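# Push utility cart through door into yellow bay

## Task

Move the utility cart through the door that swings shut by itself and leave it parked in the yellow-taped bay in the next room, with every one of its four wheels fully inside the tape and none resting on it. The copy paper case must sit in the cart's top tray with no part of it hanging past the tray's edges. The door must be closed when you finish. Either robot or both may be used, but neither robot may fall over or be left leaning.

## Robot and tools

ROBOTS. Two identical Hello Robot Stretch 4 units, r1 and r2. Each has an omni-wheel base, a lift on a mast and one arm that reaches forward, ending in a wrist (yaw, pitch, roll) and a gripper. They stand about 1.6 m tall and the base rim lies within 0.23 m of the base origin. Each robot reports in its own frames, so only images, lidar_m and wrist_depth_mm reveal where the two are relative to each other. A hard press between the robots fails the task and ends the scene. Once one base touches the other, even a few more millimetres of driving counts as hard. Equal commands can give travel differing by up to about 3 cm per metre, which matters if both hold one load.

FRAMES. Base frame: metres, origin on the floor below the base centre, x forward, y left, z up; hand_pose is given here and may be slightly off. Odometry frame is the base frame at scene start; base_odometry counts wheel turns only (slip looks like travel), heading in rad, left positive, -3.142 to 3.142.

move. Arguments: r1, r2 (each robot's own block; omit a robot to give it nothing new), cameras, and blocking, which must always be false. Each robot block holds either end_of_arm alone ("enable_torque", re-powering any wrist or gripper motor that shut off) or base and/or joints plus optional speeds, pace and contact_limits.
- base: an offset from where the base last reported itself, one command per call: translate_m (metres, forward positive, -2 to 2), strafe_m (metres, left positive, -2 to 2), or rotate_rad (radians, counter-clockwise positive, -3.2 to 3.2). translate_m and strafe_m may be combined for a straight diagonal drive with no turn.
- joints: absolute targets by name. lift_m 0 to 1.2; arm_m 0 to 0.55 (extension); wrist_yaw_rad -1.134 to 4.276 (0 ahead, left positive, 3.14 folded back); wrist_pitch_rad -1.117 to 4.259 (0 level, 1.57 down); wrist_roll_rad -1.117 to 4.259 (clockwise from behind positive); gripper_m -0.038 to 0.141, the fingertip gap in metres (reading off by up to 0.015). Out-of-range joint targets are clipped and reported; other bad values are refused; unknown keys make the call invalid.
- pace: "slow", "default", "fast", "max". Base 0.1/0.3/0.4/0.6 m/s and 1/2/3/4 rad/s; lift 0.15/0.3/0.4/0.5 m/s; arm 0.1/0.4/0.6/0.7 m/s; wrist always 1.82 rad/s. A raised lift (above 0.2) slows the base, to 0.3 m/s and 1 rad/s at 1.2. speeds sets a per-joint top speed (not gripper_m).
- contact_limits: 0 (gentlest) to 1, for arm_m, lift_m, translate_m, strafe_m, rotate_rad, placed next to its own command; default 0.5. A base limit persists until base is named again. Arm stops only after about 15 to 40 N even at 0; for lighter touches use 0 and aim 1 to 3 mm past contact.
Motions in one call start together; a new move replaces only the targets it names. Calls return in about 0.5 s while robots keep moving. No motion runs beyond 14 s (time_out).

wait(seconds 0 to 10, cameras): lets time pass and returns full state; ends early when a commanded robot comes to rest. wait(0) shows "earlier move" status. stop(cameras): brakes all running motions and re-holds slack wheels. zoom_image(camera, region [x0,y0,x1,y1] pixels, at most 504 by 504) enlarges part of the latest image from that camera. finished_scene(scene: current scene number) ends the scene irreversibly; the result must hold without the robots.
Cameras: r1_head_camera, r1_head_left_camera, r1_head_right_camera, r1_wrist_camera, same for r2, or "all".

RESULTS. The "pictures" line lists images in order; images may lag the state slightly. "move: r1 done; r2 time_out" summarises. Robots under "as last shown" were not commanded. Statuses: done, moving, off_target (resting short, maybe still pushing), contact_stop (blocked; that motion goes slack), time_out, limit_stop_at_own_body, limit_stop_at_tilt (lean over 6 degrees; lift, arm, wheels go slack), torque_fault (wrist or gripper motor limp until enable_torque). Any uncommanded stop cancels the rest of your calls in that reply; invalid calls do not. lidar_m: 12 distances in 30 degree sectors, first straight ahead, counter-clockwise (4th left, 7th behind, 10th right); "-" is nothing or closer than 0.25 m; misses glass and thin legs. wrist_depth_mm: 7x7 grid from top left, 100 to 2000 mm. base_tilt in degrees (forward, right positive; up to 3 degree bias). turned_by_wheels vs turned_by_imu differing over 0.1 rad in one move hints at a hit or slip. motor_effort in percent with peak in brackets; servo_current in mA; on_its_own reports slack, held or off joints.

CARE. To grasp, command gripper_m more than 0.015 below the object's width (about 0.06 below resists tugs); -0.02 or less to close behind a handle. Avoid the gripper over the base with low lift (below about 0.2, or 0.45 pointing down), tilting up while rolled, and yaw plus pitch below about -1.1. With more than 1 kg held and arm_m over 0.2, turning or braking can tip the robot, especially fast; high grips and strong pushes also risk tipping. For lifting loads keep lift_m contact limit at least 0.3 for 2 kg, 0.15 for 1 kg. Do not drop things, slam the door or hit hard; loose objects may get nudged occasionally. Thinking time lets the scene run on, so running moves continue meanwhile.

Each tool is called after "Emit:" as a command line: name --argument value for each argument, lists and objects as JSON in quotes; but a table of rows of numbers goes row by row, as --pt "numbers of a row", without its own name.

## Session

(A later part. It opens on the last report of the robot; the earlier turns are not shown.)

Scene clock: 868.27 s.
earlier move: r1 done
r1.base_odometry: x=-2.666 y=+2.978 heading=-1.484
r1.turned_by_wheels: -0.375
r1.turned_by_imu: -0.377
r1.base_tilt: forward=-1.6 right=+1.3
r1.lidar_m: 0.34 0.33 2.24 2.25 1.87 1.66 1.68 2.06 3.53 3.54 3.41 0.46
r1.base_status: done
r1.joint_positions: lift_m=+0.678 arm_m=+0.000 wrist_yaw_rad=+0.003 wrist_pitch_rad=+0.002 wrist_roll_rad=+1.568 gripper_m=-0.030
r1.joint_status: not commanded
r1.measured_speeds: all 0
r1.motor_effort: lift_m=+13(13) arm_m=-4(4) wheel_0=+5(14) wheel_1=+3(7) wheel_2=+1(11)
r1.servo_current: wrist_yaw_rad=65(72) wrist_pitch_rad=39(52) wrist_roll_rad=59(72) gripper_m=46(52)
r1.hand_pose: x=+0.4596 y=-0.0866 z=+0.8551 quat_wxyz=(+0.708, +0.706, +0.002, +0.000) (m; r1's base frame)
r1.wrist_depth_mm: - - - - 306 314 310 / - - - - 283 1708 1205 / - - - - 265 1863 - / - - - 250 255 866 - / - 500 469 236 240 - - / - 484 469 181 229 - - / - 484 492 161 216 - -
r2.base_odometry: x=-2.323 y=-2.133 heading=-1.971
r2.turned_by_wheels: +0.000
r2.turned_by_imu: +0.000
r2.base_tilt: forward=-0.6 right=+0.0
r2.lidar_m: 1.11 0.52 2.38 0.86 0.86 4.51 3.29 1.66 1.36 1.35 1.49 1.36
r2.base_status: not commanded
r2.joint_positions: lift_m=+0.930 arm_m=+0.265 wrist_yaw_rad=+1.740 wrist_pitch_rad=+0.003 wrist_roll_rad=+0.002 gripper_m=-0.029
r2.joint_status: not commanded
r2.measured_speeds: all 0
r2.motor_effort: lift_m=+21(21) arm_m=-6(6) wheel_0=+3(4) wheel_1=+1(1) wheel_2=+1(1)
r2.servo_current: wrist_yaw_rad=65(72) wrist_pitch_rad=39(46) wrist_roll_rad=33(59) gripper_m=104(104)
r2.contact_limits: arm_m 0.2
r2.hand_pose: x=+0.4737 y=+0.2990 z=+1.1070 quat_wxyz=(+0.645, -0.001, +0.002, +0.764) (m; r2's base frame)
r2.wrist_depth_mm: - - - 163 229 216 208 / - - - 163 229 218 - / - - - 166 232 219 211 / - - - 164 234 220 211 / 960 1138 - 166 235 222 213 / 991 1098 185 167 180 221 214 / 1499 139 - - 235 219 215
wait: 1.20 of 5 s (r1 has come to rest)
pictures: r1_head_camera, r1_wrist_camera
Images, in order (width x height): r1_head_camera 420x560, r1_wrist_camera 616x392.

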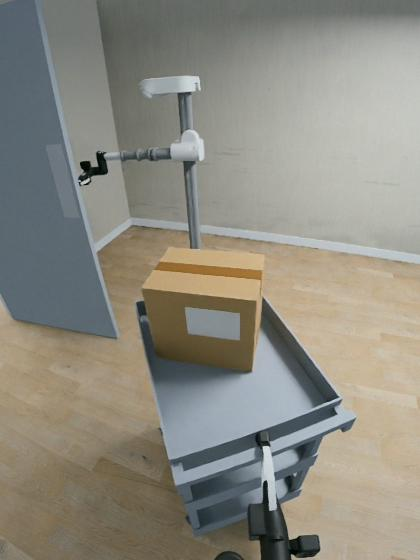

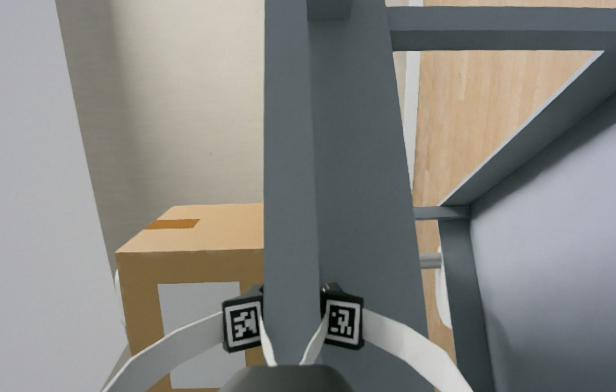

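Emit:
move --blocking false --cameras '[]' --r1 '{"base":{"translate_m":-0.45,"strafe_m":0.45},"pace":"slow"}'

Emit:
wait --seconds 9 --cameras '[]'

Emit:
move --blocking false --cameras '[]' --r1 '{"base":{"rotate_rad":-0.5},"pace":"slow"}'

Emit:
wait --seconds 5 --cameras '["r1_head_camera","r2_head_camera"]'

Scene clock: 876.00 s.
move: r1 moving
r1.base_odometry: x=-2.658 y=+2.987 heading=-1.484
r1.turned_by_wheels: +0.000
r1.turned_by_imu: +0.000
r1.base_tilt: forward=-1.6 right=+1.2
r1.lidar_m: 0.34 0.35 2.22 2.23 1.84 1.63 1.64 2.03 3.53 3.56 3.43 0.47
r1.base_status: translate_m moving; strafe_m moving
r1.joint_positions: lift_m=+0.678 arm_m=+0.000 wrist_yaw_rad=+0.003 wrist_pitch_rad=+0.002 wrist_roll_rad=+1.568 gripper_m=-0.030
r1.joint_status: not commanded
r1.measured_speeds: translate_m=-0.036 strafe_m=+0.035 rotate_rad=-0.003 lift_m=+0.000 arm_m=+0.000 wrist_yaw_rad=+0.000 wrist_pitch_rad=+0.000 wrist_roll_rad=+0.000
r1.motor_effort: lift_m=+12(13) arm_m=-4(4) wheel_0=-9(10) wheel_1=+2(4) wheel_2=+9(9)
r1.servo_current: wrist_yaw_rad=59(59) wrist_pitch_rad=39(52) wrist_roll_rad=33(65) gripper_m=46(52)
r1.hand_pose: x=+0.4596 y=-0.0866 z=+0.8551 quat_wxyz=(+0.708, +0.706, +0.002, +0.000) (m; r1's base frame)
r1.wrist_depth_mm: - - - - 303 307 317 / - - - - 279 1708 1205 / - - - - 264 1863 - / - - - 249 252 - - / - 484 469 236 239 - - / - 484 207 181 229 - - / - 492 500 160 216 - -
r2: as last shown
r2.lidar_m: 1.14 0.51 2.42 0.89 0.87 4.50 3.30 1.66 1.36 1.36 1.52 1.35
r2.motor_effort: lift_m=+21(21) arm_m=-6(6) wheel_0=+3(4) wheel_1=+1(2) wheel_2=+1(1)
r2.servo_current: wrist_yaw_rad=65(72) wrist_pitch_rad=46(46) wrist_roll_rad=46(52) gripper_m=91(104)
r2.contact_limits: arm_m 0.2
r2.wrist_depth_mm: - - - 163 229 216 208 / - - - 163 229 218 - / - - - 166 232 220 211 / - - - 165 233 220 212 / 1008 1138 - 166 235 221 213 / 1008 1060 185 167 180 222 214 / 1430 139 - - 235 219 214
pictures: none
No camera images: "cameras" was empty.

Scene clock: 883.10 s.
earlier move: r1 done
r1.base_odometry: x=-2.256 y=+3.465 heading=-1.485
r1.turned_by_wheels: -0.001
r1.turned_by_imu: -0.002
r1.base_tilt: forward=-1.6 right=+1.3
r1.lidar_m: 0.46 2.20 1.95 1.94 1.23 1.11 1.10 1.34 2.52 3.84 0.33 0.30
r1.base_status: done
r1.joint_positions: lift_m=+0.678 arm_m=+0.000 wrist_yaw_rad=-0.005 wrist_pitch_rad=+0.002 wrist_roll_rad=+1.568 gripper_m=-0.030
r1.joint_status: not commanded
r1.measured_speeds: all 0
r1.motor_effort: lift_m=+13(13) arm_m=-4(4) wheel_0=-7(13) wheel_1=+1(5) wheel_2=+0(9)
r1.servo_current: wrist_yaw_rad=46(72) wrist_pitch_rad=39(59) wrist_roll_rad=46(78) gripper_m=46(52)
r1.hand_pose: x=+0.4588 y=-0.0890 z=+0.8551 quat_wxyz=(+0.708, +0.706, -0.001, -0.003) (m; r1's base frame)
r1.wrist_depth_mm: - - - - - - - / - - - - - - - / - - - - - - - / - - - - - - - / - - - - - 1537 1308 / - - 170 - - 384 384 / - 140 156 103 142 1430 1281
r2.base_odometry: x=-2.323 y=-2.133 heading=-1.971
r2.turned_by_wheels: +0.000
r2.turned_by_imu: +0.001
r2.base_tilt: forward=-0.7 right=+0.0
r2.lidar_m: 1.16 0.53 2.42 1.61 1.49 4.49 3.28 1.67 1.36 1.33 1.48 1.37
r2.base_status: not commanded
r2.joint_positions: lift_m=+0.930 arm_m=+0.265 wrist_yaw_rad=+1.740 wrist_pitch_rad=+0.003 wrist_roll_rad=+0.002 gripper_m=-0.029
r2.joint_status: not commanded
r2.measured_speeds: all 0
r2.motor_effort: lift_m=+21(21) arm_m=-6(6) wheel_0=+3(4) wheel_1=+1(2) wheel_2=+1(2)
r2.servo_current: wrist_yaw_rad=59(78) wrist_pitch_rad=46(52) wrist_roll_rad=52(59) gripper_m=104(111)
r2.contact_limits: arm_m 0.2
r2.hand_pose: x=+0.4737 y=+0.2990 z=+1.1070 quat_wxyz=(+0.645, -0.001, +0.002, +0.764) (m; r2's base frame)
r2.wrist_depth_mm: - - - 163 229 216 208 / - - - 163 230 218 - / - - - 166 231 220 211 / - - - 164 234 220 211 / - 1618 1661 166 236 220 213 / - - 185 167 180 221 213 / - 1537 - - 235 219 215
wait: 7.10 of 9 s (r1 has come to rest)
pictures: none
No camera images: "cameras" was empty.

Scene clock: 883.60 s.
move: r1 moving
r1.base_odometry: x=-2.256 y=+3.465 heading=-1.609
r1.turned_by_wheels: -0.124
r1.turned_by_imu: -0.124
r1.base_tilt: forward=-1.6 right=+1.3
r1.lidar_m: 0.45 2.07 1.98 1.96 1.32 1.09 1.09 1.26 2.06 3.82 0.45 0.31
r1.base_status: rotate_rad moving
r1.joint_positions: lift_m=+0.678 arm_m=+0.000 wrist_yaw_rad=+0.007 wrist_pitch_rad=+0.002 wrist_roll_rad=+1.568 gripper_m=-0.030
r1.joint_status: not commanded
r1.measured_speeds: translate_m=-0.001 strafe_m=+0.001 rotate_rad=-0.492 lift_m=+0.000 arm_m=+0.000 wrist_yaw_rad=+0.058 wrist_pitch_rad=+0.000 wrist_roll_rad=+0.000
r1.motor_effort: lift_m=+13(13) arm_m=-3(4) wheel_0=+14(14) wheel_1=+4(6) wheel_2=+8(9)
r1.servo_current: wrist_yaw_rad=52(65) wrist_pitch_rad=39(46) wrist_roll_rad=59(65) gripper_m=46(52)
r1.hand_pose: x=+0.4599 y=-0.0855 z=+0.8551 quat_wxyz=(+0.708, +0.706, +0.003, +0.002) (m; r1's base frame)
r1.wrist_depth_mm: - - - - - - - / - - - - - - - / - - - - - - - / - - - - - - - / - - - - - 1537 1308 / - - - - 176 1576 382 / - 140 156 104 153 1464 1255
r2: as last shown
r2.turned_by_imu: +0.000
r2.base_tilt: forward=-0.6 right=+0.0
r2.lidar_m: 1.14 0.52 2.42 1.57 1.49 4.49 3.31 1.67 1.36 1.34 1.50 1.36
r2.motor_effort: lift_m=+21(21) arm_m=-6(6) wheel_0=+3(3) wheel_1=+1(1) wheel_2=+1(2)
r2.servo_current: wrist_yaw_rad=72(78) wrist_pitch_rad=39(52) wrist_roll_rad=52(59) gripper_m=91(111)
r2.contact_limits: arm_m 0.2
r2.wrist_depth_mm: - - - 164 230 216 208 / - - - 163 231 217 - / - - - 166 232 220 211 / - - - 164 234 220 211 / - 1618 1708 166 234 222 213 / - - 185 167 180 221 214 / - 1499 - - 235 219 214
pictures: none
No camera images: "cameras" was empty.

Scene clock: 884.80 s.
earlier move: r1 done
r1.base_odometry: x=-2.256 y=+3.465 heading=-1.984
r1.turned_by_wheels: -0.376
r1.turned_by_imu: -0.377
r1.base_tilt: forward=-1.6 right=+1.2
r1.lidar_m: 0.43 2.08 2.20 1.97 1.96 1.24 1.09 1.10 1.39 2.73 3.85 0.40
r1.base_status: done
r1.joint_positions: lift_m=+0.678 arm_m=+0.000 wrist_yaw_rad=-0.003 wrist_pitch_rad=+0.002 wrist_roll_rad=+1.568 gripper_m=-0.030
r1.joint_status: not commanded
r1.measured_speeds: all 0
r1.motor_effort: lift_m=+13(13) arm_m=-4(4) wheel_0=+3(21) wheel_1=+2(10) wheel_2=+1(11)
r1.servo_current: wrist_yaw_rad=52(85) wrist_pitch_rad=39(52) wrist_roll_rad=39(65) gripper_m=46(52)
r1.hand_pose: x=+0.4591 y=-0.0882 z=+0.8551 quat_wxyz=(+0.708, +0.706, +0.000, -0.002) (m; r1's base frame)
r1.wrist_depth_mm: - - 525 185 187 - - / - 439 421 191 196 - - / - 439 445 - 204 - - / - - 512 - 216 - - / - - 627 160 225 1863 - / - - - 181 231 1756 - / - - - 141 176 1464 1308
r2.base_odometry: x=-2.323 y=-2.133 heading=-1.971
r2.turned_by_wheels: +0.000
r2.turned_by_imu: +0.000
r2.base_tilt: forward=-0.6 right=+0.0
r2.lidar_m: 1.16 0.53 2.42 1.68 1.47 4.49 3.27 1.64 1.37 1.34 1.51 1.35
r2.base_status: not commanded
r2.joint_positions: lift_m=+0.930 arm_m=+0.265 wrist_yaw_rad=+1.740 wrist_pitch_rad=+0.003 wrist_roll_rad=+0.002 gripper_m=-0.029
r2.joint_status: not commanded
r2.measured_speeds: all 0
r2.motor_effort: lift_m=+20(21) arm_m=-6(6) wheel_0=+3(4) wheel_1=+1(1) wheel_2=+1(2)
r2.servo_current: wrist_yaw_rad=65(78) wrist_pitch_rad=39(52) wrist_roll_rad=39(59) gripper_m=104(111)
r2.contact_limits: arm_m 0.2
r2.hand_pose: x=+0.4737 y=+0.2990 z=+1.1070 quat_wxyz=(+0.645, -0.001, +0.002, +0.764) (m; r2's base frame)
r2.wrist_depth_mm: - - - 163 229 216 208 / - - - 163 230 217 - / - - - 166 231 219 211 / - - - 165 234 220 212 / - 1576 1756 166 233 222 213 / - - 184 167 180 221 214 / - 140 - - 236 219 214
wait: 1.20 of 5 s (r1 has come to rest)
pictures: r1_head_camera, r2_head_camera
Images, in order (width x height): r1_head_camera 420x560, r2_head_camera 420x560.

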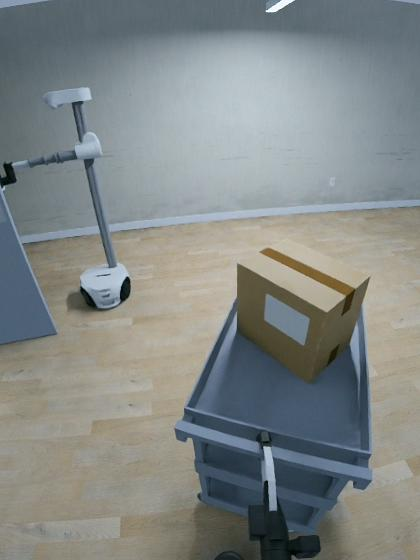

